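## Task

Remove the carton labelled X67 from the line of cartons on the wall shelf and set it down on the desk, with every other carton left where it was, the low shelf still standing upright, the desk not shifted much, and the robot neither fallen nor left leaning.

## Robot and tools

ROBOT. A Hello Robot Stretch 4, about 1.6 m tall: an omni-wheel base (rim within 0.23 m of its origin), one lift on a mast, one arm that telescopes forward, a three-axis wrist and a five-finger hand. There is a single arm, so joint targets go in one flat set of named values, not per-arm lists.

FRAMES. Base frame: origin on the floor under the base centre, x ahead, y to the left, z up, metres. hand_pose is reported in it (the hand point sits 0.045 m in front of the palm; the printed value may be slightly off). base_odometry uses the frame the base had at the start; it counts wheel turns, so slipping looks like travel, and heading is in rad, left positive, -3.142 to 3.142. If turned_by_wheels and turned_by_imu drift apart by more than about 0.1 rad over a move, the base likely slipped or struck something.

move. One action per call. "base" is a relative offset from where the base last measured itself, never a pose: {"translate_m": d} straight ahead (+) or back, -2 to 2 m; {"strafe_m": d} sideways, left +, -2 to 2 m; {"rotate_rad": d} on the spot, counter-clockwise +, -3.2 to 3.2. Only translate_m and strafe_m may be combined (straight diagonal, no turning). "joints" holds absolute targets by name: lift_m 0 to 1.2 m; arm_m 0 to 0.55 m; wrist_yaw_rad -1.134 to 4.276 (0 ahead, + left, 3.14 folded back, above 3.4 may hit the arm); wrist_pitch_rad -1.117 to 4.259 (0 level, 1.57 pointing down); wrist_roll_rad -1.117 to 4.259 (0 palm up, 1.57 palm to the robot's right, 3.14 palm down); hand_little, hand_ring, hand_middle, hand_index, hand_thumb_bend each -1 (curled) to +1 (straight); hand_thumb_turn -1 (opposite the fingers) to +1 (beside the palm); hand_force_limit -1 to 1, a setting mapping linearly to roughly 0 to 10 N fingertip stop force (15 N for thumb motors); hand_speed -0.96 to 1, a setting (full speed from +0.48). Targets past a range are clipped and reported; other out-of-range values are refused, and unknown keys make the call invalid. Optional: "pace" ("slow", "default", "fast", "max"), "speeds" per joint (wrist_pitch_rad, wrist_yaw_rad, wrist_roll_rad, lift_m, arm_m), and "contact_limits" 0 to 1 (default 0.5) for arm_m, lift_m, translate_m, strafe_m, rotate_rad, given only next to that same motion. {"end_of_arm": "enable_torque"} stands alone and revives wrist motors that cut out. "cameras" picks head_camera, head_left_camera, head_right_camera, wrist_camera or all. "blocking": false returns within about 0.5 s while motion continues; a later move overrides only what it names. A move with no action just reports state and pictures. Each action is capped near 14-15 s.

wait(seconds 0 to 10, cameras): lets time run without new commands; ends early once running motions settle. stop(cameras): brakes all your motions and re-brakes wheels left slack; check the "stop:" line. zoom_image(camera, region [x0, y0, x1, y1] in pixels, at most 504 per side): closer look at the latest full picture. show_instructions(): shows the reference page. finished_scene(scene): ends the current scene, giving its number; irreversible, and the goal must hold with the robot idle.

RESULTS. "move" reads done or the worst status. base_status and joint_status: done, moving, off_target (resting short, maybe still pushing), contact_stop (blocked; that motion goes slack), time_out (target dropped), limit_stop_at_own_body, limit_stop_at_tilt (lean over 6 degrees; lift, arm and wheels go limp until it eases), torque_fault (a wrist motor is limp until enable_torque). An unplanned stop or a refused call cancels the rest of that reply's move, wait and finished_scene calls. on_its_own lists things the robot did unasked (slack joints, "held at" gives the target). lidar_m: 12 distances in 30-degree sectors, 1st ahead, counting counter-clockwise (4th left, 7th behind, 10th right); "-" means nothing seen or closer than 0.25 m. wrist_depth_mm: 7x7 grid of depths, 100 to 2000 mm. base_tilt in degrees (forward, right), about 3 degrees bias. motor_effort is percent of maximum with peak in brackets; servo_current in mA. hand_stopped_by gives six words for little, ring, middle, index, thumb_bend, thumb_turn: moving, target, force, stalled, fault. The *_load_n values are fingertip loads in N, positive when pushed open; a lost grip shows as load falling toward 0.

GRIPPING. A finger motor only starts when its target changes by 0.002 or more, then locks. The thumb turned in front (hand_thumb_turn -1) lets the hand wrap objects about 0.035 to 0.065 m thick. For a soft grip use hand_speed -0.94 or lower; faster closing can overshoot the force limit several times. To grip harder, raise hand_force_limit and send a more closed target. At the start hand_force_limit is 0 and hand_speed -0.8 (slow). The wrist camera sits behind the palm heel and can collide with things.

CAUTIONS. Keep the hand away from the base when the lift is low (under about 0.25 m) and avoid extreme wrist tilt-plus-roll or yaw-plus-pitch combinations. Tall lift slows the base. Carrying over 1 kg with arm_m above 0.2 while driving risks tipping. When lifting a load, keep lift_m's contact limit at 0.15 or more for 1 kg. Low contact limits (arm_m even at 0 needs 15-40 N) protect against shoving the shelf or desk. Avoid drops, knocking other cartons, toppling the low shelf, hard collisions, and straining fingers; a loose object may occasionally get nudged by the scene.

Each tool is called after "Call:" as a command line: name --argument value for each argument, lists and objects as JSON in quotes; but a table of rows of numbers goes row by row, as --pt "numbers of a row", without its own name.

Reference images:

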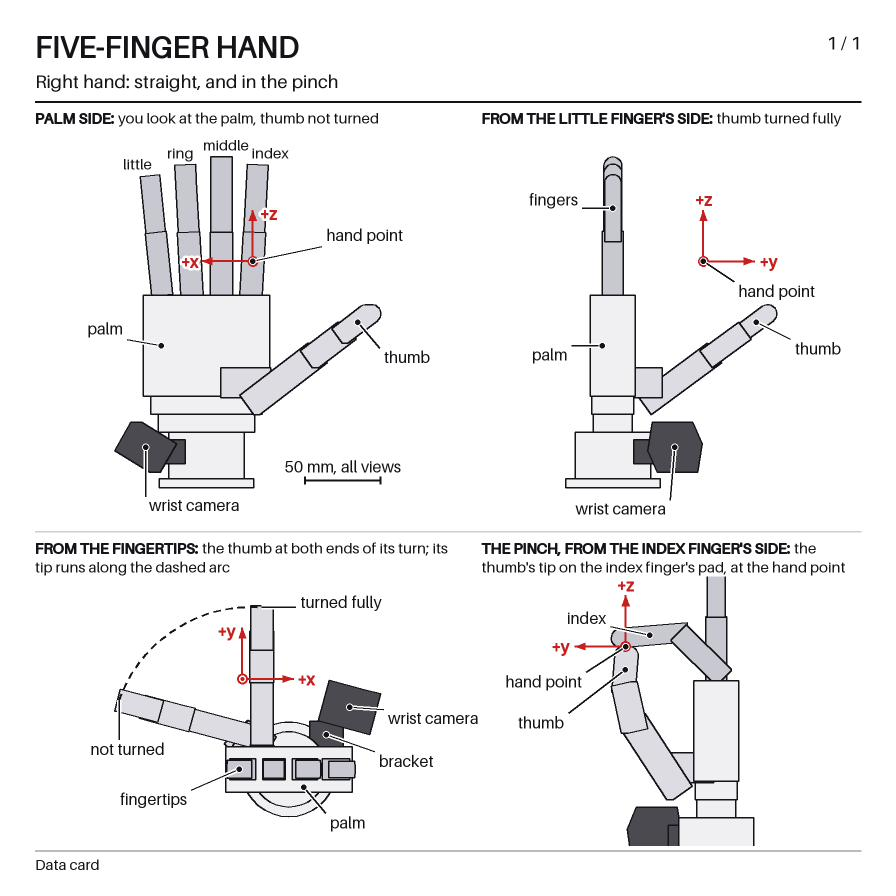

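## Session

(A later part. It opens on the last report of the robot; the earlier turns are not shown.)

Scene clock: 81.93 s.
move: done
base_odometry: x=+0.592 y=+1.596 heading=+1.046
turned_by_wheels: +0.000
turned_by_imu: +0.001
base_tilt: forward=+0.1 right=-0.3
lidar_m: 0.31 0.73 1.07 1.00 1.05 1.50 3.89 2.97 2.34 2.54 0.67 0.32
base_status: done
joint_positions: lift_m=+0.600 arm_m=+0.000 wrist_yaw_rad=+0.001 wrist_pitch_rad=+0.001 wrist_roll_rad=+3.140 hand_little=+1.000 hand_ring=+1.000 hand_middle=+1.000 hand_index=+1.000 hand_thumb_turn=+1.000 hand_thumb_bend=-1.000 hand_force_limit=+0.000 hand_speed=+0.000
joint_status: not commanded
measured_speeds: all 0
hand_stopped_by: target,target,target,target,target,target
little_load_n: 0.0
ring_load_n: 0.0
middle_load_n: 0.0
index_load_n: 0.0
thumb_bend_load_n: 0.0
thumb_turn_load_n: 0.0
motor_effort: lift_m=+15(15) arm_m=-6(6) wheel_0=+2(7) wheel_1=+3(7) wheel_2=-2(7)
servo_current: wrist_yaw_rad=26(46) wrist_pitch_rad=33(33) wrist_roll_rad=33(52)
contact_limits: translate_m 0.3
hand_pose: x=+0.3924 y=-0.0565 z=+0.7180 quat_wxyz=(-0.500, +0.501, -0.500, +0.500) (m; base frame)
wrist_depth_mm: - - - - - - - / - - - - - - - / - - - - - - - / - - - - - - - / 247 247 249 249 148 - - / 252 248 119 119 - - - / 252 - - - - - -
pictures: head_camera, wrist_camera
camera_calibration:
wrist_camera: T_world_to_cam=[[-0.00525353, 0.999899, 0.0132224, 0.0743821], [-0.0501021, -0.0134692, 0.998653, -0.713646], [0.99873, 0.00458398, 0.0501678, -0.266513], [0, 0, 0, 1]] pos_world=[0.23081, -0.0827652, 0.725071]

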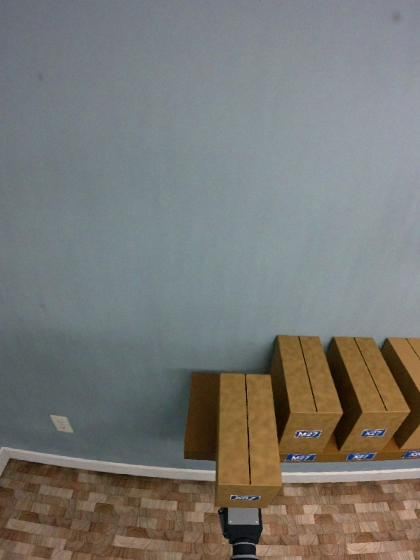

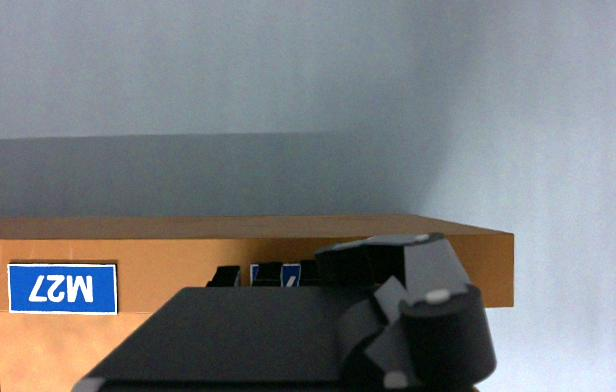

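Call:
move --joints '{"lift_m":0.62,"wrist_pitch_rad":0.04}' --speeds '{"lift_m":0.05,"wrist_pitch_rad":0.15}'

Call:
move --joints '{"lift_m":0.634}' --speeds '{"lift_m":0.04}' --cameras '["head_camera","wrist_camera"]'

Call:
zoom_image --camera "head_camera" --region '[180, 340, 400, 560]'

Scene clock: 84.00 s.
move: done
base_odometry: x=+0.592 y=+1.596 heading=+1.046
turned_by_wheels: +0.000
turned_by_imu: +0.001
base_tilt: forward=+0.1 right=-0.4
lidar_m: 0.34 0.73 1.05 1.02 1.03 1.50 3.93 2.99 2.37 2.53 0.64 0.35
base_status: not commanded
joint_positions: lift_m=+0.620 arm_m=+0.000 wrist_yaw_rad=+0.001 wrist_pitch_rad=+0.040 wrist_roll_rad=+3.140 hand_little=+1.000 hand_ring=+1.000 hand_middle=+1.000 hand_index=+1.000 hand_thumb_turn=+1.000 hand_thumb_bend=-1.000 hand_force_limit=+0.000 hand_speed=+0.000
joint_status: all done
measured_speeds: all 0
hand_stopped_by: target,target,target,target,target,target
little_load_n: 0.0
ring_load_n: 0.0
middle_load_n: 0.0
index_load_n: 0.0
thumb_bend_load_n: 0.0
thumb_turn_load_n: 0.0
motor_effort: lift_m=+23(25) arm_m=-6(7) wheel_0=+2(2) wheel_1=+3(3) wheel_2=-2(2)
servo_current: wrist_yaw_rad=33(52) wrist_pitch_rad=33(52) wrist_roll_rad=39(52)
contact_limits: translate_m 0.3
hand_pose: x=+0.3899 y=-0.0565 z=+0.7288 quat_wxyz=(-0.490, +0.511, -0.509, +0.490) (m; base frame)
wrist_depth_mm: - - - - - - - / - - - - - - - / - - - - - - - / - - - - - - - / 249 249 249 250 148 252 - / 250 252 119 119 - - - / 251 - - - - - -
pictures: none

Scene clock: 84.77 s.
move: done
base_odometry: x=+0.592 y=+1.596 heading=+1.046
turned_by_wheels: +0.000
turned_by_imu: +0.000
base_tilt: forward=+0.0 right=-0.3
lidar_m: 0.33 0.74 1.06 1.00 1.02 1.47 3.91 2.96 2.36 2.55 0.64 0.32
base_status: not commanded
joint_positions: lift_m=+0.634 arm_m=+0.000 wrist_yaw_rad=+0.001 wrist_pitch_rad=+0.042 wrist_roll_rad=+3.140 hand_little=+1.000 hand_ring=+1.000 hand_middle=+1.000 hand_index=+1.000 hand_thumb_turn=+1.000 hand_thumb_bend=-1.000 hand_force_limit=+0.000 hand_speed=+0.000
joint_status: all done
measured_speeds: all 0
hand_stopped_by: target,target,target,target,target,target
little_load_n: 0.0
ring_load_n: 0.0
middle_load_n: 0.0
index_load_n: 0.0
thumb_bend_load_n: 0.0
thumb_turn_load_n: 0.0
motor_effort: lift_m=+24(28) arm_m=-6(7) wheel_0=+2(3) wheel_1=+3(3) wheel_2=-2(2)
servo_current: wrist_yaw_rad=26(46) wrist_pitch_rad=33(33) wrist_roll_rad=46(46)
contact_limits: translate_m 0.3
hand_pose: x=+0.3898 y=-0.0565 z=+0.7425 quat_wxyz=(-0.489, +0.511, -0.510, +0.490) (m; base frame)
wrist_depth_mm: - - - - - - - / - - - - - - - / - - - - - - - / - - - 252 252 253 - / 249 249 250 251 148 252 - / 251 253 119 119 - - - / 250 - - - - - -
pictures: head_camera, wrist_camera
camera_calibration:
wrist_camera: T_world_to_cam=[[-0.00471526, 0.9999, 0.0133238, 0.0737616], [-0.00980488, -0.0133695, 0.999863, -0.754782], [0.999941, 0.00458398, 0.00986694, -0.235676], [0, 0, 0, 1]] pos_world=[0.228609, -0.0827649, 0.756021]

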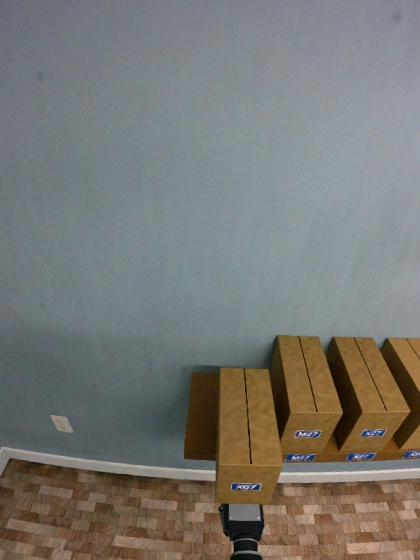

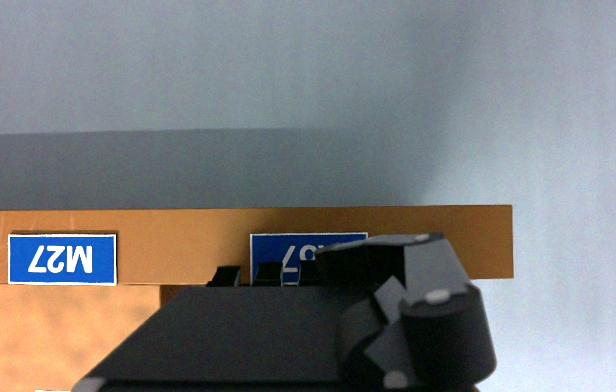

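Scaled by 2.291 from the camera's 420x560 image, which has a finer 1200x1600 frame.

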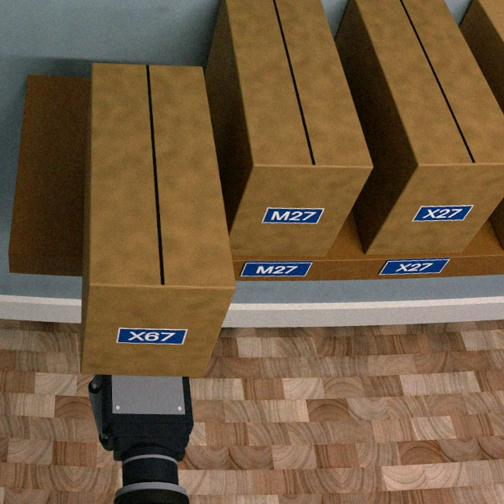

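Call:
move --base '{"translate_m":-0.034}' --pace "slow" --contact_limits '{"translate_m":0.3}' --cameras '["head_camera","wrist_camera"]'

Call:
zoom_image --camera "head_camera" --region '[180, 340, 400, 560]'

Scene clock: 87.23 s.
move: done
base_odometry: x=+0.575 y=+1.567 heading=+1.045
turned_by_wheels: +0.000
turned_by_imu: +0.000
base_tilt: forward=+0.0 right=-0.2
lidar_m: 0.32 0.80 1.07 1.01 1.04 1.52 3.86 3.25 2.37 2.58 0.69 0.35
base_status: done
joint_positions: lift_m=+0.634 arm_m=+0.000 wrist_yaw_rad=+0.001 wrist_pitch_rad=+0.042 wrist_roll_rad=+3.140 hand_little=+1.000 hand_ring=+1.000 hand_middle=+1.000 hand_index=+1.000 hand_thumb_turn=+1.000 hand_thumb_bend=-1.000 hand_force_limit=+0.000 hand_speed=+0.000
joint_status: not commanded
measured_speeds: all 0
hand_stopped_by: target,target,target,target,target,target
little_load_n: 0.0
ring_load_n: 0.0
middle_load_n: 0.0
index_load_n: 0.0
thumb_bend_load_n: 0.0
thumb_turn_load_n: 0.0
motor_effort: lift_m=+24(24) arm_m=-6(7) wheel_0=-3(8) wheel_1=-3(9) wheel_2=+1(7)
servo_current: wrist_yaw_rad=26(59) wrist_pitch_rad=26(33) wrist_roll_rad=26(52)
contact_limits: translate_m 0.3
hand_pose: x=+0.3898 y=-0.0565 z=+0.7425 quat_wxyz=(-0.489, +0.511, -0.510, +0.490) (m; base frame)
wrist_depth_mm: - - - - - - - / - - - - - - - / - - - - - - - / - - - 283 286 - - / 279 279 281 283 148 - - / 281 283 119 119 - - - / 279 - - - - - -
pictures: head_camera, wrist_camera
camera_calibration:
wrist_camera: T_world_to_cam=[[-0.00471526, 0.9999, 0.0133238, 0.0737616], [-0.00980488, -0.0133695, 0.999863, -0.754782], [0.999941, 0.00458398, 0.00986694, -0.235676], [0, 0, 0, 1]] pos_world=[0.228609, -0.0827649, 0.756021]

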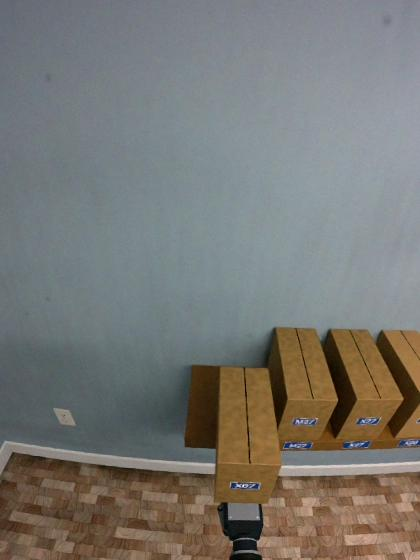

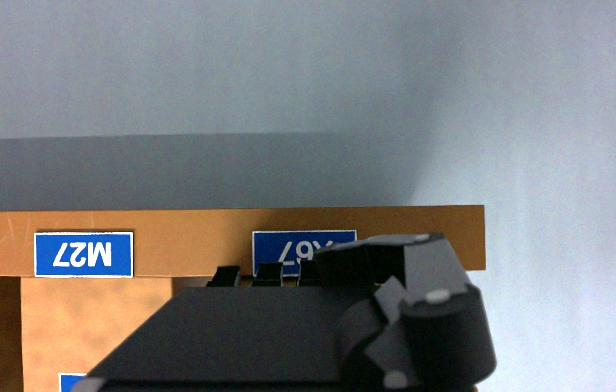

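Scaled by 2.291 from the camera's 420x560 image, which has a finer 1200x1600 frame.

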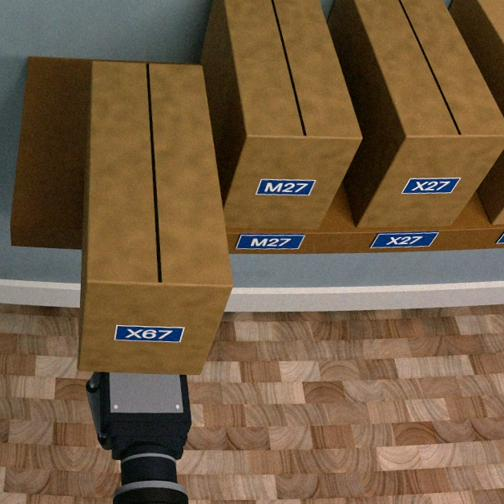

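Call:
move --joints '{"lift_m":0.614,"wrist_pitch_rad":0.045}' --speeds '{"lift_m":0.04}' --cameras '["head_camera","wrist_camera"]'

Call:
zoom_image --camera "head_camera" --region '[180, 340, 400, 560]'

Call:
move --base '{"translate_m":0.02}' --pace "slow" --contact_limits '{"translate_m":0.3}' --cameras '["head_camera","wrist_camera"]'

Call:
zoom_image --camera "head_camera" --region '[180, 340, 400, 560]'

Scene clock: 91.20 s.
move: done
base_odometry: x=+0.575 y=+1.567 heading=+1.045
turned_by_wheels: +0.000
turned_by_imu: +0.001
base_tilt: forward=+0.2 right=-0.3
lidar_m: 0.32 0.76 1.05 1.00 1.04 1.51 3.84 3.27 2.34 2.58 0.70 0.32
base_status: not commanded
joint_positions: lift_m=+0.614 arm_m=+0.000 wrist_yaw_rad=+0.001 wrist_pitch_rad=+0.046 wrist_roll_rad=+3.140 hand_little=+1.000 hand_ring=+1.000 hand_middle=+1.000 hand_index=+1.000 hand_thumb_turn=+1.000 hand_thumb_bend=-1.000 hand_force_limit=+0.000 hand_speed=+0.000
joint_status: all done
measured_speeds: all 0
hand_stopped_by: target,target,target,target,target,target
little_load_n: 0.0
ring_load_n: 0.0
middle_load_n: 0.0
index_load_n: 0.0
thumb_bend_load_n: 0.0
thumb_turn_load_n: 0.0
motor_effort: lift_m=+15(22) arm_m=-6(6) wheel_0=-3(4) wheel_1=-3(3) wheel_2=+1(1)
servo_current: wrist_yaw_rad=46(46) wrist_pitch_rad=33(72) wrist_roll_rad=39(52)
contact_limits: translate_m 0.3
hand_pose: x=+0.3895 y=-0.0565 z=+0.7221 quat_wxyz=(-0.488, +0.512, -0.511, +0.488) (m; base frame)
wrist_depth_mm: - - - - - - - / - - - - - - - / - - - - - - - / - - - - - - - / 278 279 281 285 148 - - / 281 282 119 119 - - - / 279 - - - - - -
pictures: head_camera, wrist_camera
camera_calibration:
wrist_camera: T_world_to_cam=[[-0.00465116, 0.9999, 0.0133466, 0.0739887], [-0.00500472, -0.0133699, 0.999898, -0.736404], [0.999977, 0.00458389, 0.00506641, -0.231667], [0, 0, 0, 1]] pos_world=[0.228321, -0.0827649, 0.736515]

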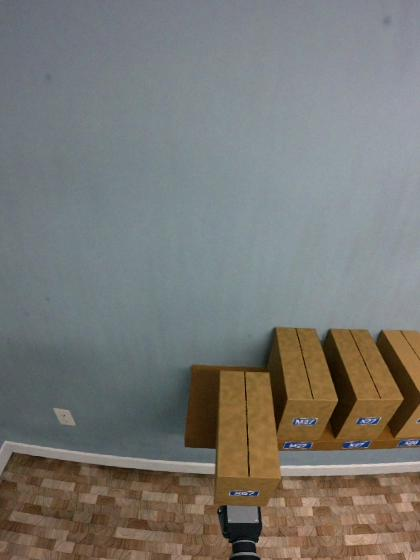

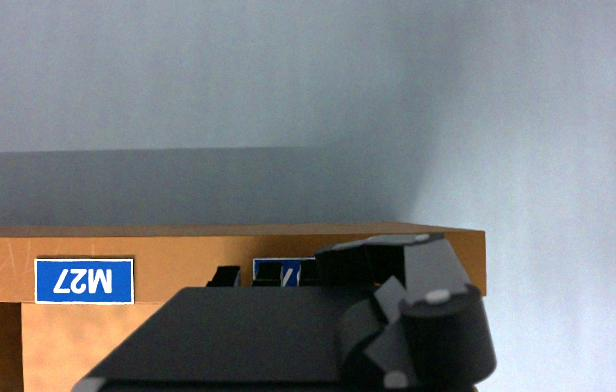

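Scaled by 2.291 from the camera's 420x560 image, which has a finer 1200x1600 frame.

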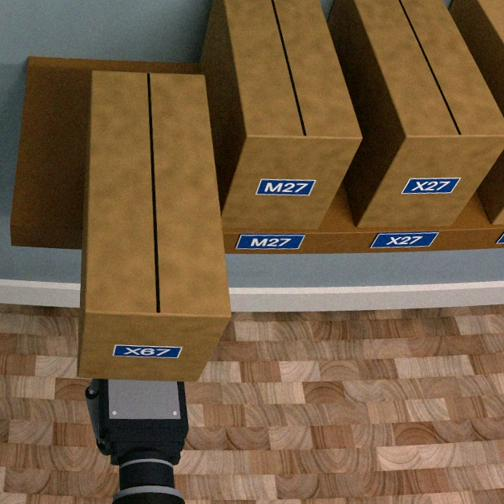

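Scene clock: 92.37 s.
move: done
base_odometry: x=+0.585 y=+1.584 heading=+1.046
turned_by_wheels: +0.000
turned_by_imu: +0.001
base_tilt: forward=+0.0 right=-0.2
lidar_m: 0.30 0.76 1.07 1.00 1.04 1.52 3.90 3.28 2.36 2.55 0.67 0.31
base_status: done
joint_positions: lift_m=+0.614 arm_m=+0.000 wrist_yaw_rad=+0.001 wrist_pitch_rad=+0.046 wrist_roll_rad=+3.140 hand_little=+1.000 hand_ring=+1.000 hand_middle=+1.000 hand_index=+1.000 hand_thumb_turn=+1.000 hand_thumb_bend=-1.000 hand_force_limit=+0.000 hand_speed=+0.000
joint_status: not commanded
measured_speeds: all 0
hand_stopped_by: target,target,target,target,target,target
little_load_n: 0.0
ring_load_n: 0.0
middle_load_n: 0.0
index_load_n: 0.0
thumb_bend_load_n: 0.0
thumb_turn_load_n: 0.0
motor_effort: lift_m=+15(15) arm_m=-6(7) wheel_0=+4(6) wheel_1=+1(11) wheel_2=-2(7)
servo_current: wrist_yaw_rad=33(46) wrist_pitch_rad=26(39) wrist_roll_rad=33(52)
contact_limits: translate_m 0.3
hand_pose: x=+0.3895 y=-0.0565 z=+0.7221 quat_wxyz=(-0.488, +0.512, -0.511, +0.488) (m; base frame)
wrist_depth_mm: - - - - - - - / - - - - - - - / - - - - - - - / - - - - - - - / 262 262 263 264 139 - - / 265 262 119 119 - - - / 262 - - - - - -
pictures: head_camera, wrist_camera
camera_calibration:
wrist_camera: T_world_to_cam=[[-0.00465116, 0.9999, 0.0133466, 0.0739887], [-0.00500472, -0.0133699, 0.999898, -0.736404], [0.999977, 0.00458389, 0.00506641, -0.231667], [0, 0, 0, 1]] pos_world=[0.228321, -0.0827649, 0.736515]

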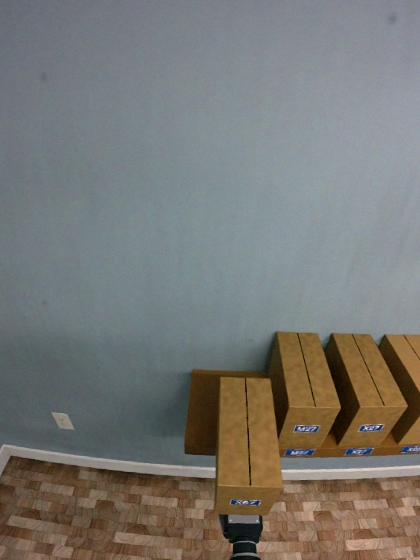

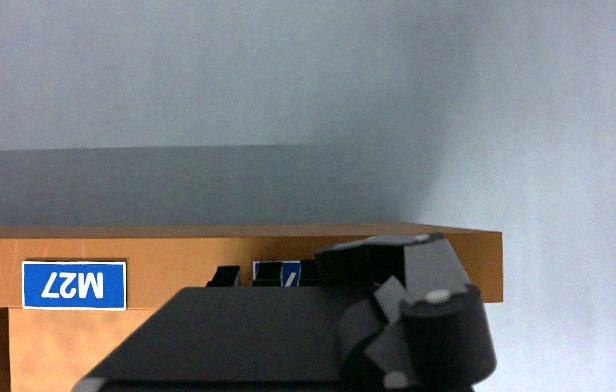

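Scaled by 2.291 from the camera's 420x560 image, which has a finer 1200x1600 frame.

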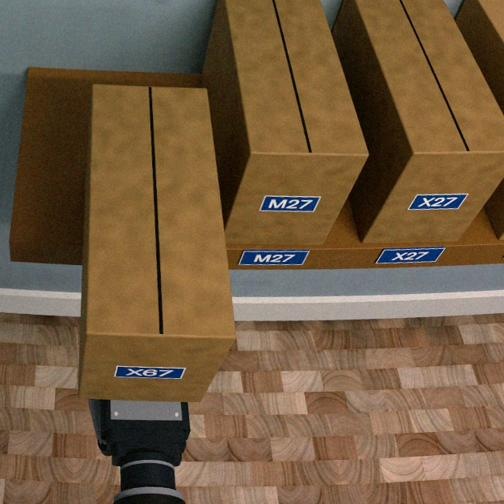

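Call:
move --base '{"translate_m":0.018}' --pace "slow" --contact_limits '{"translate_m":0.3}'

Call:
move --joints '{"lift_m":0.631,"wrist_pitch_rad":0.01}' --speeds '{"lift_m":0.05,"wrist_pitch_rad":0.15}' --cameras '["head_camera","wrist_camera"]'

Call:
zoom_image --camera "head_camera" --region '[180, 340, 400, 560]'

Scene clock: 94.50 s.
move: done
base_odometry: x=+0.594 y=+1.599 heading=+1.046
turned_by_wheels: +0.000
turned_by_imu: +0.001
base_tilt: forward=+0.0 right=-0.3
lidar_m: 0.28 0.75 1.05 0.99 1.03 1.52 3.90 3.03 2.36 2.55 0.65 0.28
base_status: done
joint_positions: lift_m=+0.614 arm_m=+0.000 wrist_yaw_rad=+0.001 wrist_pitch_rad=+0.046 wrist_roll_rad=+3.140 hand_little=+1.000 hand_ring=+1.000 hand_middle=+1.000 hand_index=+1.000 hand_thumb_turn=+1.000 hand_thumb_bend=-1.000 hand_force_limit=+0.000 hand_speed=+0.000
joint_status: not commanded
measured_speeds: all 0
hand_stopped_by: target,target,target,target,target,target
little_load_n: 0.0
ring_load_n: 0.0
middle_load_n: 0.0
index_load_n: 0.0
thumb_bend_load_n: 0.0
thumb_turn_load_n: 0.0
motor_effort: lift_m=+15(15) arm_m=-6(6) wheel_0=+2(7) wheel_1=+3(8) wheel_2=-3(8)
servo_current: wrist_yaw_rad=39(59) wrist_pitch_rad=33(33) wrist_roll_rad=46(52)
contact_limits: translate_m 0.3
hand_pose: x=+0.3895 y=-0.0565 z=+0.7221 quat_wxyz=(-0.488, +0.512, -0.511, +0.488) (m; base frame)
wrist_depth_mm: - - - - - - - / - - - - - - - / - - - - - - - / - - - - - - - / 246 245 247 247 139 248 - / 248 246 119 119 - - - / 247 - - - - - -
pictures: none

Scene clock: 95.30 s.
move: done
base_odometry: x=+0.594 y=+1.599 heading=+1.046
turned_by_wheels: +0.000
turned_by_imu: +0.000
base_tilt: forward=+0.0 right=-0.3
lidar_m: 0.30 0.73 1.04 1.00 1.01 1.50 3.91 3.00 2.37 2.53 0.66 0.30
base_status: not commanded
joint_positions: lift_m=+0.631 arm_m=+0.000 wrist_yaw_rad=+0.001 wrist_pitch_rad=+0.024 wrist_roll_rad=+3.140 hand_little=+1.000 hand_ring=+1.000 hand_middle=+1.000 hand_index=+1.000 hand_thumb_turn=+1.000 hand_thumb_bend=-1.000 hand_force_limit=+0.000 hand_speed=+0.000
joint_status: all done
measured_speeds: all 0
hand_stopped_by: target,target,target,target,target,target
little_load_n: 0.0
ring_load_n: 0.0
middle_load_n: 0.0
index_load_n: -0.5
thumb_bend_load_n: 0.0
thumb_turn_load_n: 0.0
motor_effort: lift_m=+24(27) arm_m=-6(7) wheel_0=+2(3) wheel_1=+3(3) wheel_2=-3(3)
servo_current: wrist_yaw_rad=26(52) wrist_pitch_rad=59(104) wrist_roll_rad=46(52)
contact_limits: translate_m 0.3
hand_pose: x=+0.3910 y=-0.0565 z=+0.7433 quat_wxyz=(-0.494, +0.506, -0.505, +0.494) (m; base frame)
wrist_depth_mm: - - - - - - - / - - - - - - - / - - - - - - - / 246 246 247 247 248 247 - / 245 245 247 - 139 247 - / 249 249 119 119 - - - / 249 - - - - - -
pictures: head_camera, wrist_camera
camera_calibration:
wrist_camera: T_world_to_cam=[[-0.004949, 0.9999, 0.0132383, 0.0739105], [-0.0274033, -0.0133691, 0.999535, -0.748509], [0.999612, 0.00458392, 0.0274667, -0.249809], [0, 0, 0, 1]] pos_world=[0.229566, -0.0827649, 0.754044]

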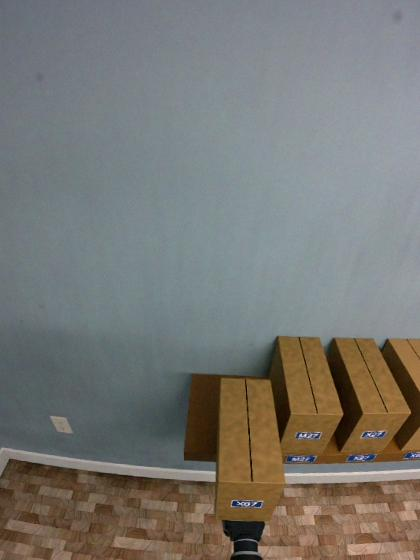

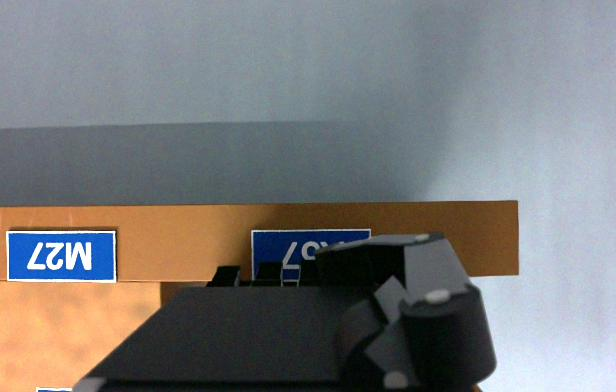

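Scaled by 2.291 from the camera's 420x560 image, which has a finer 1200x1600 frame.

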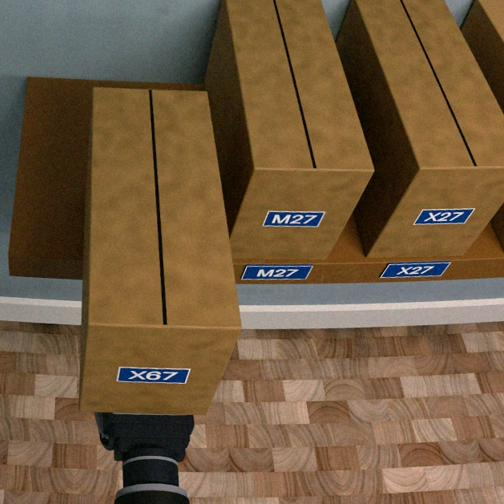

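Call:
move --base '{"translate_m":-0.038}' --pace "slow" --contact_limits '{"translate_m":0.3}' --cameras '["head_camera","wrist_camera"]'

Call:
zoom_image --camera "head_camera" --region '[180, 340, 400, 560]'

Call:
move --joints '{"lift_m":0.607,"wrist_pitch_rad":0.03}' --speeds '{"lift_m":0.04,"wrist_pitch_rad":0.1}' --cameras '["head_camera","wrist_camera"]'

Call:
zoom_image --camera "head_camera" --region '[180, 340, 400, 560]'

Scene clock: 97.93 s.
move: done
base_odometry: x=+0.575 y=+1.566 heading=+1.046
turned_by_wheels: +0.000
turned_by_imu: +0.000
base_tilt: forward=+0.0 right=-0.2
lidar_m: 0.30 0.79 1.04 1.01 1.05 1.49 3.84 3.26 2.39 2.57 0.71 0.32
base_status: done
joint_positions: lift_m=+0.631 arm_m=+0.000 wrist_yaw_rad=+0.001 wrist_pitch_rad=+0.024 wrist_roll_rad=+3.140 hand_little=+1.000 hand_ring=+1.000 hand_middle=+1.000 hand_index=+1.000 hand_thumb_turn=+1.000 hand_thumb_bend=-1.000 hand_force_limit=+0.000 hand_speed=+0.000
joint_status: not commanded
measured_speeds: all 0
hand_stopped_by: target,target,target,target,target,target
little_load_n: 0.0
ring_load_n: 0.0
middle_load_n: 0.0
index_load_n: 0.0
thumb_bend_load_n: 0.0
thumb_turn_load_n: -0.5
motor_effort: lift_m=+24(24) arm_m=-6(6) wheel_0=-3(9) wheel_1=-3(9) wheel_2=+1(7)
servo_current: wrist_yaw_rad=46(52) wrist_pitch_rad=59(65) wrist_roll_rad=39(46)
contact_limits: translate_m 0.3
hand_pose: x=+0.3910 y=-0.0565 z=+0.7433 quat_wxyz=(-0.494, +0.506, -0.505, +0.494) (m; base frame)
wrist_depth_mm: - - - - - - - / - - - - - - - / - - - - - - - / 278 281 282 283 286 - - / 276 279 279 - 148 - - / 282 283 119 119 - - - / 281 - - - - - -
pictures: head_camera, wrist_camera
camera_calibration:
wrist_camera: T_world_to_cam=[[-0.004949, 0.9999, 0.0132383, 0.0739105], [-0.0274033, -0.0133691, 0.999535, -0.748509], [0.999612, 0.00458392, 0.0274667, -0.249809], [0, 0, 0, 1]] pos_world=[0.229566, -0.0827649, 0.754044]

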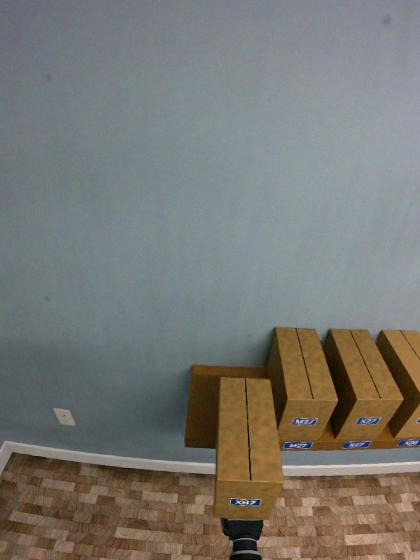

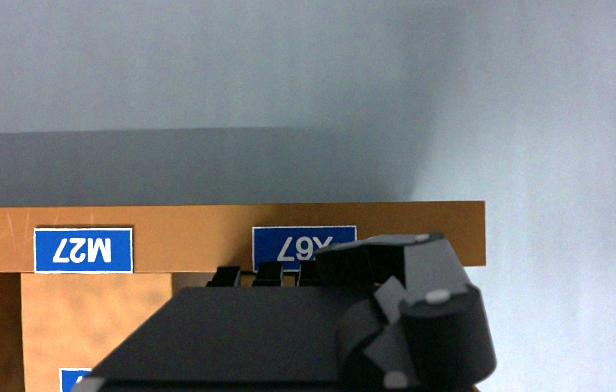

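Scaled by 2.291 from the camera's 420x560 image, which has a finer 1200x1600 frame.

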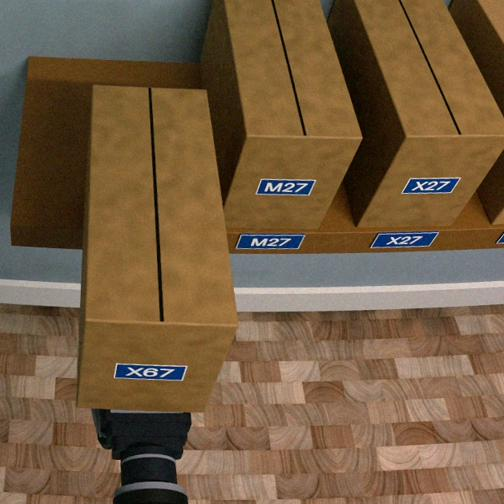

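Scene clock: 98.97 s.
move: done
base_odometry: x=+0.575 y=+1.566 heading=+1.046
turned_by_wheels: +0.000
turned_by_imu: +0.000
base_tilt: forward=+0.0 right=-0.3
lidar_m: 0.27 0.80 1.05 1.01 1.01 1.48 3.86 3.25 2.36 2.56 0.69 0.29
base_status: not commanded
joint_positions: lift_m=+0.607 arm_m=+0.000 wrist_yaw_rad=+0.001 wrist_pitch_rad=+0.031 wrist_roll_rad=+3.140 hand_little=+1.000 hand_ring=+1.000 hand_middle=+1.000 hand_index=+1.000 hand_thumb_turn=+1.000 hand_thumb_bend=-1.000 hand_force_limit=+0.000 hand_speed=+0.000
joint_status: all done
measured_speeds: all 0
hand_stopped_by: target,target,target,target,target,target
little_load_n: 0.0
ring_load_n: 0.0
middle_load_n: 0.0
index_load_n: 0.0
thumb_bend_load_n: 0.0
thumb_turn_load_n: 0.0
motor_effort: lift_m=+15(25) arm_m=-6(6) wheel_0=-3(3) wheel_1=-2(3) wheel_2=+1(1)
servo_current: wrist_yaw_rad=26(46) wrist_pitch_rad=26(52) wrist_roll_rad=39(52)
contact_limits: translate_m 0.3
hand_pose: x=+0.3905 y=-0.0565 z=+0.7184 quat_wxyz=(-0.492, +0.508, -0.507, +0.492) (m; base frame)
wrist_depth_mm: - - - - - - - / - - - - - - - / - - - - - - - / - - - - - - - / 278 279 281 282 139 - - / 281 282 119 119 - - - / 281 - - - - - -
pictures: head_camera, wrist_camera
camera_calibration:
wrist_camera: T_world_to_cam=[[-0.00485482, 0.9999, 0.0132739, 0.0741749], [-0.0203032, -0.0133698, 0.999704, -0.726572], [0.999782, 0.00458388, 0.0203661, -0.243628], [0, 0, 0, 1]] pos_world=[0.229183, -0.0827649, 0.730335]

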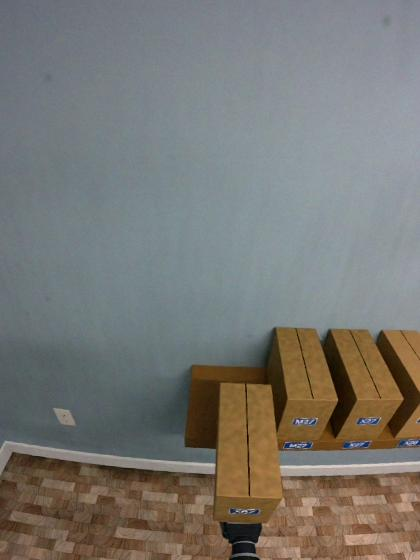

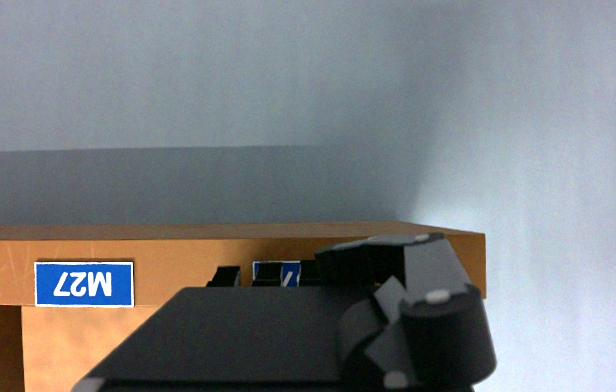

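Scaled by 2.291 from the camera's 420x560 image, which has a finer 1200x1600 frame.

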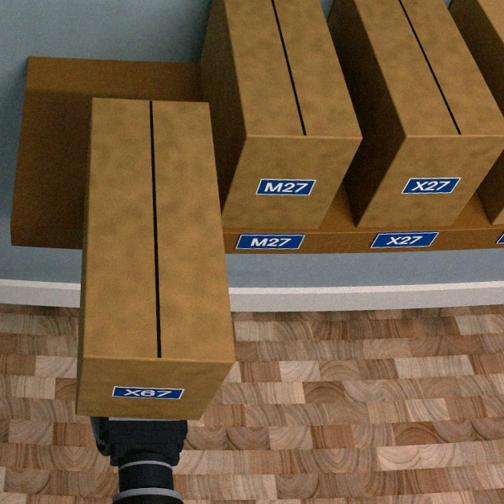

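Call:
move --base '{"translate_m":0.02}' --pace "slow" --contact_limits '{"translate_m":0.3}' --cameras '["head_camera","wrist_camera"]'

Call:
zoom_image --camera "head_camera" --region '[180, 340, 400, 560]'

Scene clock: 101.53 s.
move: done
base_odometry: x=+0.585 y=+1.584 heading=+1.046
turned_by_wheels: +0.000
turned_by_imu: +0.001
base_tilt: forward=+0.1 right=-0.3
lidar_m: 0.27 0.78 1.05 1.00 1.02 1.50 3.87 3.27 2.37 2.57 0.65 0.27
base_status: done
joint_positions: lift_m=+0.607 arm_m=+0.000 wrist_yaw_rad=+0.001 wrist_pitch_rad=+0.031 wrist_roll_rad=+3.140 hand_little=+1.000 hand_ring=+1.000 hand_middle=+1.000 hand_index=+1.000 hand_thumb_turn=+1.000 hand_thumb_bend=-1.000 hand_force_limit=+0.000 hand_speed=+0.000
joint_status: not commanded
measured_speeds: all 0
hand_stopped_by: target,target,target,target,target,target
little_load_n: -0.5
ring_load_n: 0.0
middle_load_n: 0.0
index_load_n: 0.0
thumb_bend_load_n: 0.5
thumb_turn_load_n: 0.0
motor_effort: lift_m=+15(16) arm_m=-6(6) wheel_0=+4(7) wheel_1=+1(10) wheel_2=-2(7)
servo_current: wrist_yaw_rad=13(46) wrist_pitch_rad=26(39) wrist_roll_rad=39(46)
contact_limits: translate_m 0.3
hand_pose: x=+0.3905 y=-0.0565 z=+0.7184 quat_wxyz=(-0.492, +0.508, -0.507, +0.492) (m; base frame)
wrist_depth_mm: - - - - - - - / - - - - - - - / - - - - - - - / - - - - - - - / 264 265 265 264 139 - - / 267 264 119 119 - - - / 267 - - - - - -
pictures: head_camera, wrist_camera
camera_calibration:
wrist_camera: T_world_to_cam=[[-0.00485482, 0.9999, 0.0132739, 0.0741749], [-0.0203032, -0.0133698, 0.999704, -0.726572], [0.999782, 0.00458388, 0.0203661, -0.243628], [0, 0, 0, 1]] pos_world=[0.229183, -0.0827649, 0.730335]

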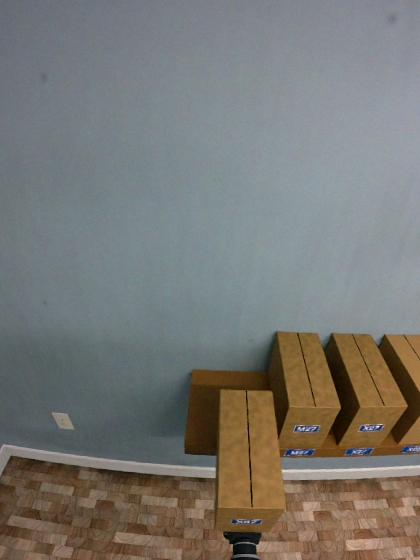

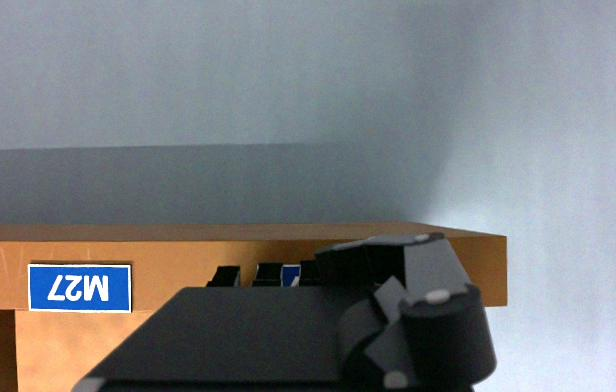

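Scaled by 2.291 from the camera's 420x560 image, which has a finer 1200x1600 frame.

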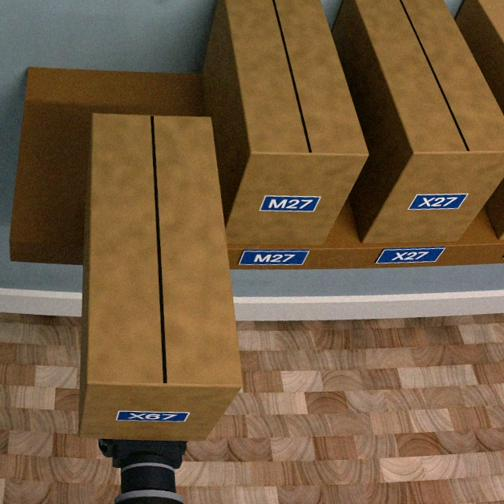

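Call:
move --base '{"translate_m":0.009}' --pace "slow" --contact_limits '{"translate_m":0.3}'

Call:
move --joints '{"lift_m":0.594,"wrist_pitch_rad":-0.13}' --speeds '{"lift_m":0.02,"wrist_pitch_rad":0.25}' --cameras '["head_camera","wrist_camera"]'

Call:
zoom_image --camera "head_camera" --region '[180, 340, 400, 560]'

Scene clock: 103.53 s.
move: done
base_odometry: x=+0.589 y=+1.591 heading=+1.046
turned_by_wheels: +0.000
turned_by_imu: +0.001
base_tilt: forward=+0.0 right=-0.2
lidar_m: 0.26 0.75 1.04 1.02 1.04 1.49 3.88 2.97 2.36 2.56 0.64 0.27
base_status: done
joint_positions: lift_m=+0.607 arm_m=+0.000 wrist_yaw_rad=+0.001 wrist_pitch_rad=+0.031 wrist_roll_rad=+3.140 hand_little=+1.000 hand_ring=+1.000 hand_middle=+1.000 hand_index=+1.000 hand_thumb_turn=+1.000 hand_thumb_bend=-1.000 hand_force_limit=+0.000 hand_speed=+0.000
joint_status: not commanded
measured_speeds: all 0
hand_stopped_by: target,target,target,target,target,target
little_load_n: 0.0
ring_load_n: -0.5
middle_load_n: 0.0
index_load_n: 0.0
thumb_bend_load_n: 0.0
thumb_turn_load_n: 0.0
motor_effort: lift_m=+15(16) arm_m=-6(6) wheel_0=+2(9) wheel_1=+2(7) wheel_2=-1(7)
servo_current: wrist_yaw_rad=26(52) wrist_pitch_rad=33(39) wrist_roll_rad=39(46)
contact_limits: translate_m 0.3
hand_pose: x=+0.3905 y=-0.0565 z=+0.7184 quat_wxyz=(-0.492, +0.508, -0.507, +0.492) (m; base frame)
wrist_depth_mm: - - - - - - - / - - - - - - - / - - - - - - - / - - - - - - - / 254 255 254 255 139 - - / 258 254 119 119 - - - / 257 - - - - - -
pictures: none

Scene clock: 104.57 s.
move: done
base_odometry: x=+0.589 y=+1.591 heading=+1.046
turned_by_wheels: +0.000
turned_by_imu: +0.000
base_tilt: forward=+0.0 right=-0.3
lidar_m: 0.26 0.75 1.03 1.00 1.05 1.52 3.92 3.01 2.36 2.56 0.61 0.27
base_status: not commanded
joint_positions: lift_m=+0.594 arm_m=+0.000 wrist_yaw_rad=+0.001 wrist_pitch_rad=-0.113 wrist_roll_rad=+3.140 hand_little=+1.000 hand_ring=+1.000 hand_middle=+1.000 hand_index=+1.000 hand_thumb_turn=+1.000 hand_thumb_bend=-1.000 hand_force_limit=+0.000 hand_speed=+0.000
joint_status: all done
measured_speeds: all 0
hand_stopped_by: target,target,target,target,target,target
little_load_n: -0.5
ring_load_n: 0.0
middle_load_n: 0.0
index_load_n: 0.0
thumb_bend_load_n: 0.0
thumb_turn_load_n: 0.0
motor_effort: lift_m=+15(18) arm_m=-6(6) wheel_0=+2(3) wheel_1=+1(2) wheel_2=-1(1)
servo_current: wrist_yaw_rad=39(46) wrist_pitch_rad=78(117) wrist_roll_rad=46(46)
contact_limits: translate_m 0.3
hand_pose: x=+0.3979 y=-0.0565 z=+0.7377 quat_wxyz=(-0.527, +0.471, -0.470, +0.528) (m; base frame)
wrist_depth_mm: - - - - - - - / - - - - - - - / - - - - - - - / 268 251 251 252 252 252 - / 257 252 253 - 148 254 - / 260 263 119 129 - - - / 265 - - - - - -
pictures: head_camera, wrist_camera
camera_calibration:
wrist_camera: T_world_to_cam=[[-0.00673262, 0.999899, 0.0125348, 0.0752452], [-0.164091, -0.0134699, 0.986353, -0.678687], [0.986422, 0.00458389, 0.164165, -0.35216], [0, 0, 0, 1]] pos_world=[0.236519, -0.0827652, 0.726294]

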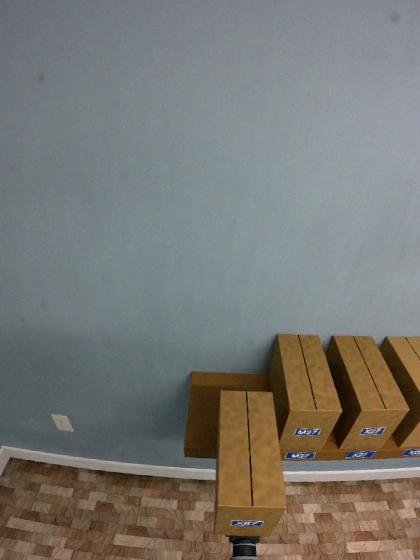

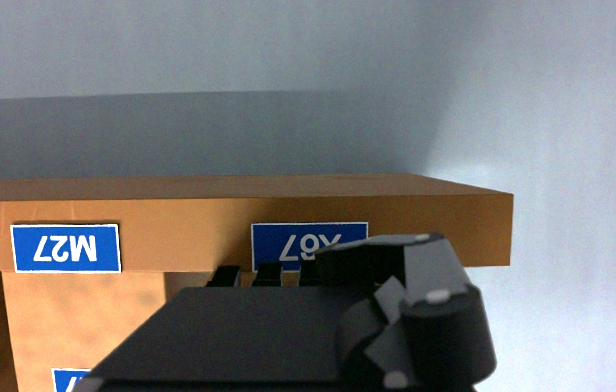

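Scaled by 2.291 from the camera's 420x560 image, which has a finer 1200x1600 frame.

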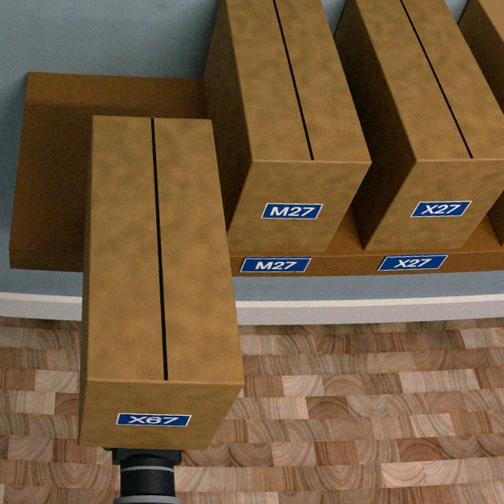

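Call:
move --joints '{"lift_m":0.612}' --speeds '{"lift_m":0.03}'

Call:
move --joints '{"lift_m":0.645}' --speeds '{"lift_m":0.03}' --cameras '["head_camera","wrist_camera"]'

Call:
zoom_image --camera "head_camera" --region '[180, 340, 400, 560]'

Scene clock: 106.60 s.
move: done
base_odometry: x=+0.589 y=+1.591 heading=+1.046
turned_by_wheels: +0.000
turned_by_imu: +0.001
base_tilt: forward=+0.1 right=-0.3
lidar_m: 0.26 0.74 1.04 1.00 1.05 1.48 3.90 3.00 2.35 2.54 0.65 0.27
base_status: not commanded
joint_positions: lift_m=+0.612 arm_m=+0.000 wrist_yaw_rad=+0.001 wrist_pitch_rad=-0.114 wrist_roll_rad=+3.140 hand_little=+1.000 hand_ring=+1.000 hand_middle=+1.000 hand_index=+1.000 hand_thumb_turn=+1.000 hand_thumb_bend=-1.000 hand_force_limit=+0.000 hand_speed=+0.000
joint_status: all done
measured_speeds: all 0
hand_stopped_by: target,target,target,target,target,target
little_load_n: 0.0
ring_load_n: 0.0
middle_load_n: -2.5
index_load_n: 0.0
thumb_bend_load_n: 0.0
thumb_turn_load_n: 0.0
motor_effort: lift_m=+24(26) arm_m=-6(7) wheel_0=+3(3) wheel_1=+1(2) wheel_2=-1(1)
servo_current: wrist_yaw_rad=33(39) wrist_pitch_rad=72(85) wrist_roll_rad=26(59)
contact_limits: translate_m 0.3
hand_pose: x=+0.3979 y=-0.0565 z=+0.7551 quat_wxyz=(-0.527, +0.471, -0.470, +0.528) (m; base frame)
wrist_depth_mm: - - - - - - - / - - - - - - - / - - - - - - - / 248 249 249 249 251 252 - / 257 259 253 258 148 254 - / 262 263 119 129 - - - / 264 - - - - - -
pictures: none

Scene clock: 108.10 s.
move: done
base_odometry: x=+0.589 y=+1.591 heading=+1.046
turned_by_wheels: +0.000
turned_by_imu: +0.000
base_tilt: forward=+0.0 right=-0.3
lidar_m: 0.26 0.76 1.06 1.01 1.04 1.49 3.91 3.01 2.37 2.56 0.65 0.27
base_status: not commanded
joint_positions: lift_m=+0.645 arm_m=+0.000 wrist_yaw_rad=+0.001 wrist_pitch_rad=-0.114 wrist_roll_rad=+3.140 hand_little=+1.000 hand_ring=+1.000 hand_middle=+1.000 hand_index=+1.000 hand_thumb_turn=+1.000 hand_thumb_bend=-1.000 hand_force_limit=+0.000 hand_speed=+0.000
joint_status: all done
measured_speeds: all 0
hand_stopped_by: target,target,target,target,target,target
little_load_n: 0.0
ring_load_n: 0.0
middle_load_n: -2.0
index_load_n: 0.0
thumb_bend_load_n: 0.0
thumb_turn_load_n: 0.0
motor_effort: lift_m=+24(29) arm_m=-6(7) wheel_0=+3(3) wheel_1=+1(2) wheel_2=-1(1)
servo_current: wrist_yaw_rad=39(39) wrist_pitch_rad=72(85) wrist_roll_rad=33(52)
contact_limits: translate_m 0.3
hand_pose: x=+0.3979 y=-0.0565 z=+0.7881 quat_wxyz=(-0.527, +0.471, -0.470, +0.528) (m; base frame)
wrist_depth_mm: - - - - - - - / - - - - - - - / 244 245 245 246 247 249 - / 254 249 249 - 250 252 - / 256 258 306 258 131 - - / 260 262 119 129 - - - / 265 - - - - - -
pictures: head_camera, wrist_camera
camera_calibration:
wrist_camera: T_world_to_cam=[[-0.00673534, 0.999899, 0.0125331, 0.0746167], [-0.164301, -0.0134696, 0.986318, -0.728223], [0.986387, 0.00458399, 0.164375, -0.360573], [0, 0, 0, 1]] pos_world=[0.236519, -0.0827652, 0.776594]

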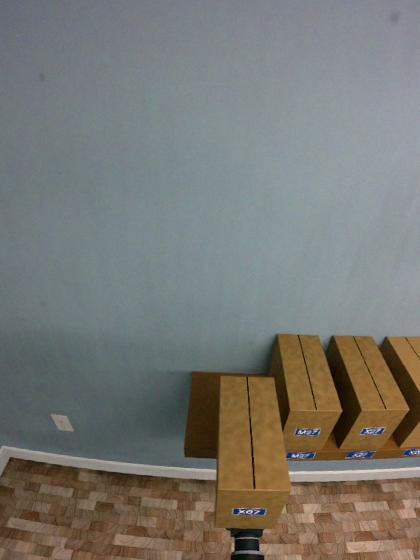

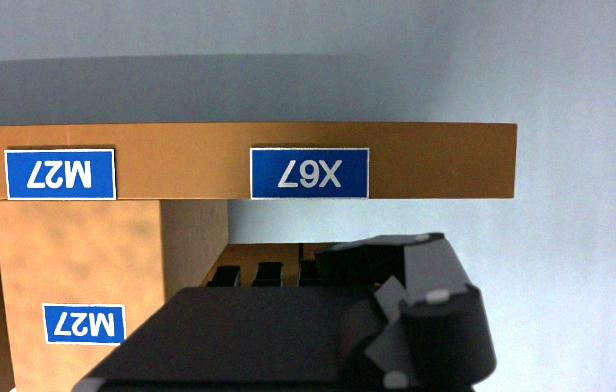

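Scaled by 2.291 from the camera's 420x560 image, which has a finer 1200x1600 frame.

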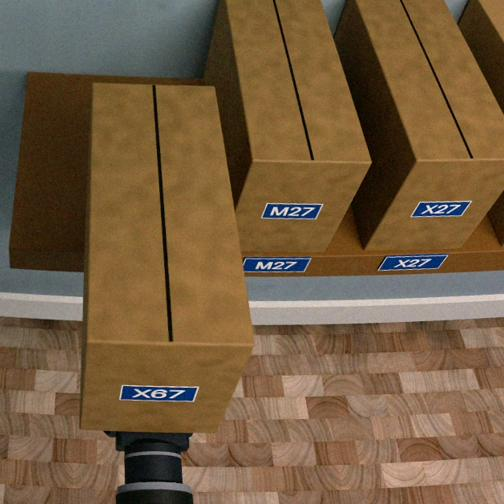

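Call:
move --joints '{"lift_m":0.665,"wrist_pitch_rad":-0.19}' --speeds '{"lift_m":0.03,"wrist_pitch_rad":0.15}' --cameras '["head_camera","wrist_camera"]'

Call:
zoom_image --camera "head_camera" --region '[180, 340, 400, 560]'

Scene clock: 111.67 s.
move: done
base_odometry: x=+0.589 y=+1.591 heading=+1.046
turned_by_wheels: +0.000
turned_by_imu: +0.001
base_tilt: forward=+0.1 right=-0.3
lidar_m: 0.25 0.76 1.04 1.00 1.03 1.48 3.90 2.97 2.37 2.56 0.63 0.26
base_status: not commanded
joint_positions: lift_m=+0.665 arm_m=+0.000 wrist_yaw_rad=+0.001 wrist_pitch_rad=-0.171 wrist_roll_rad=+3.140 hand_little=+1.000 hand_ring=+1.000 hand_middle=+1.000 hand_index=+1.000 hand_thumb_turn=+1.000 hand_thumb_bend=-1.000 hand_force_limit=+0.000 hand_speed=+0.000
joint_status: all done
measured_speeds: all 0
hand_stopped_by: target,target,target,target,target,target
little_load_n: 0.0
ring_load_n: 0.0
middle_load_n: -2.0
index_load_n: 0.0
thumb_bend_load_n: 0.0
thumb_turn_load_n: -0.5
motor_effort: lift_m=+24(28) arm_m=-6(6) wheel_0=+2(2) wheel_1=+1(2) wheel_2=-1(1)
servo_current: wrist_yaw_rad=39(46) wrist_pitch_rad=98(143) wrist_roll_rad=39(46)
contact_limits: translate_m 0.3
hand_pose: x=+0.3995 y=-0.0565 z=+0.8210 quat_wxyz=(-0.541, +0.456, -0.455, +0.541) (m; base frame)
wrist_depth_mm: - - - - - - - / 235 236 237 236 238 239 - / 248 242 242 - 243 243 - / 252 254 389 - - - - / 257 260 303 259 131 - - / 265 266 119 129 - - - / 271 - - - - - -
pictures: head_camera, wrist_camera
camera_calibration:
wrist_camera: T_world_to_cam=[[-0.0074587, 0.999897, 0.0122276, 0.0747538], [-0.220089, -0.0135696, 0.975385, -0.729148], [0.975451, 0.00458394, 0.220168, -0.409031], [0, 0, 0, 1]] pos_world=[0.23907, -0.0827654, 0.800342]

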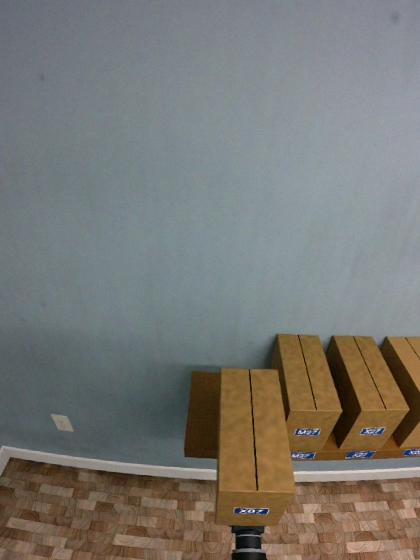

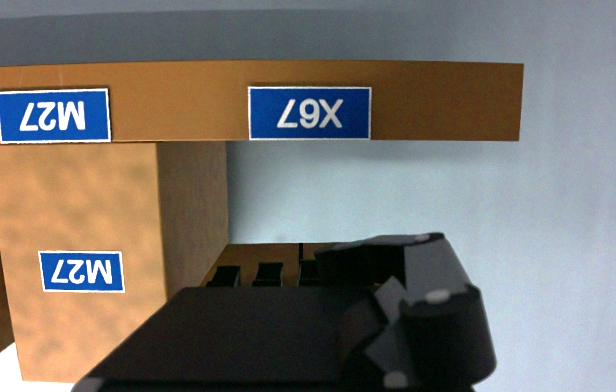

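Scaled by 2.291 from the camera's 420x560 image, which has a finer 1200x1600 frame.

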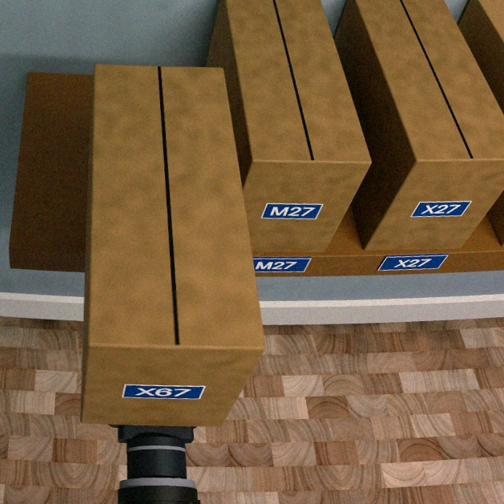

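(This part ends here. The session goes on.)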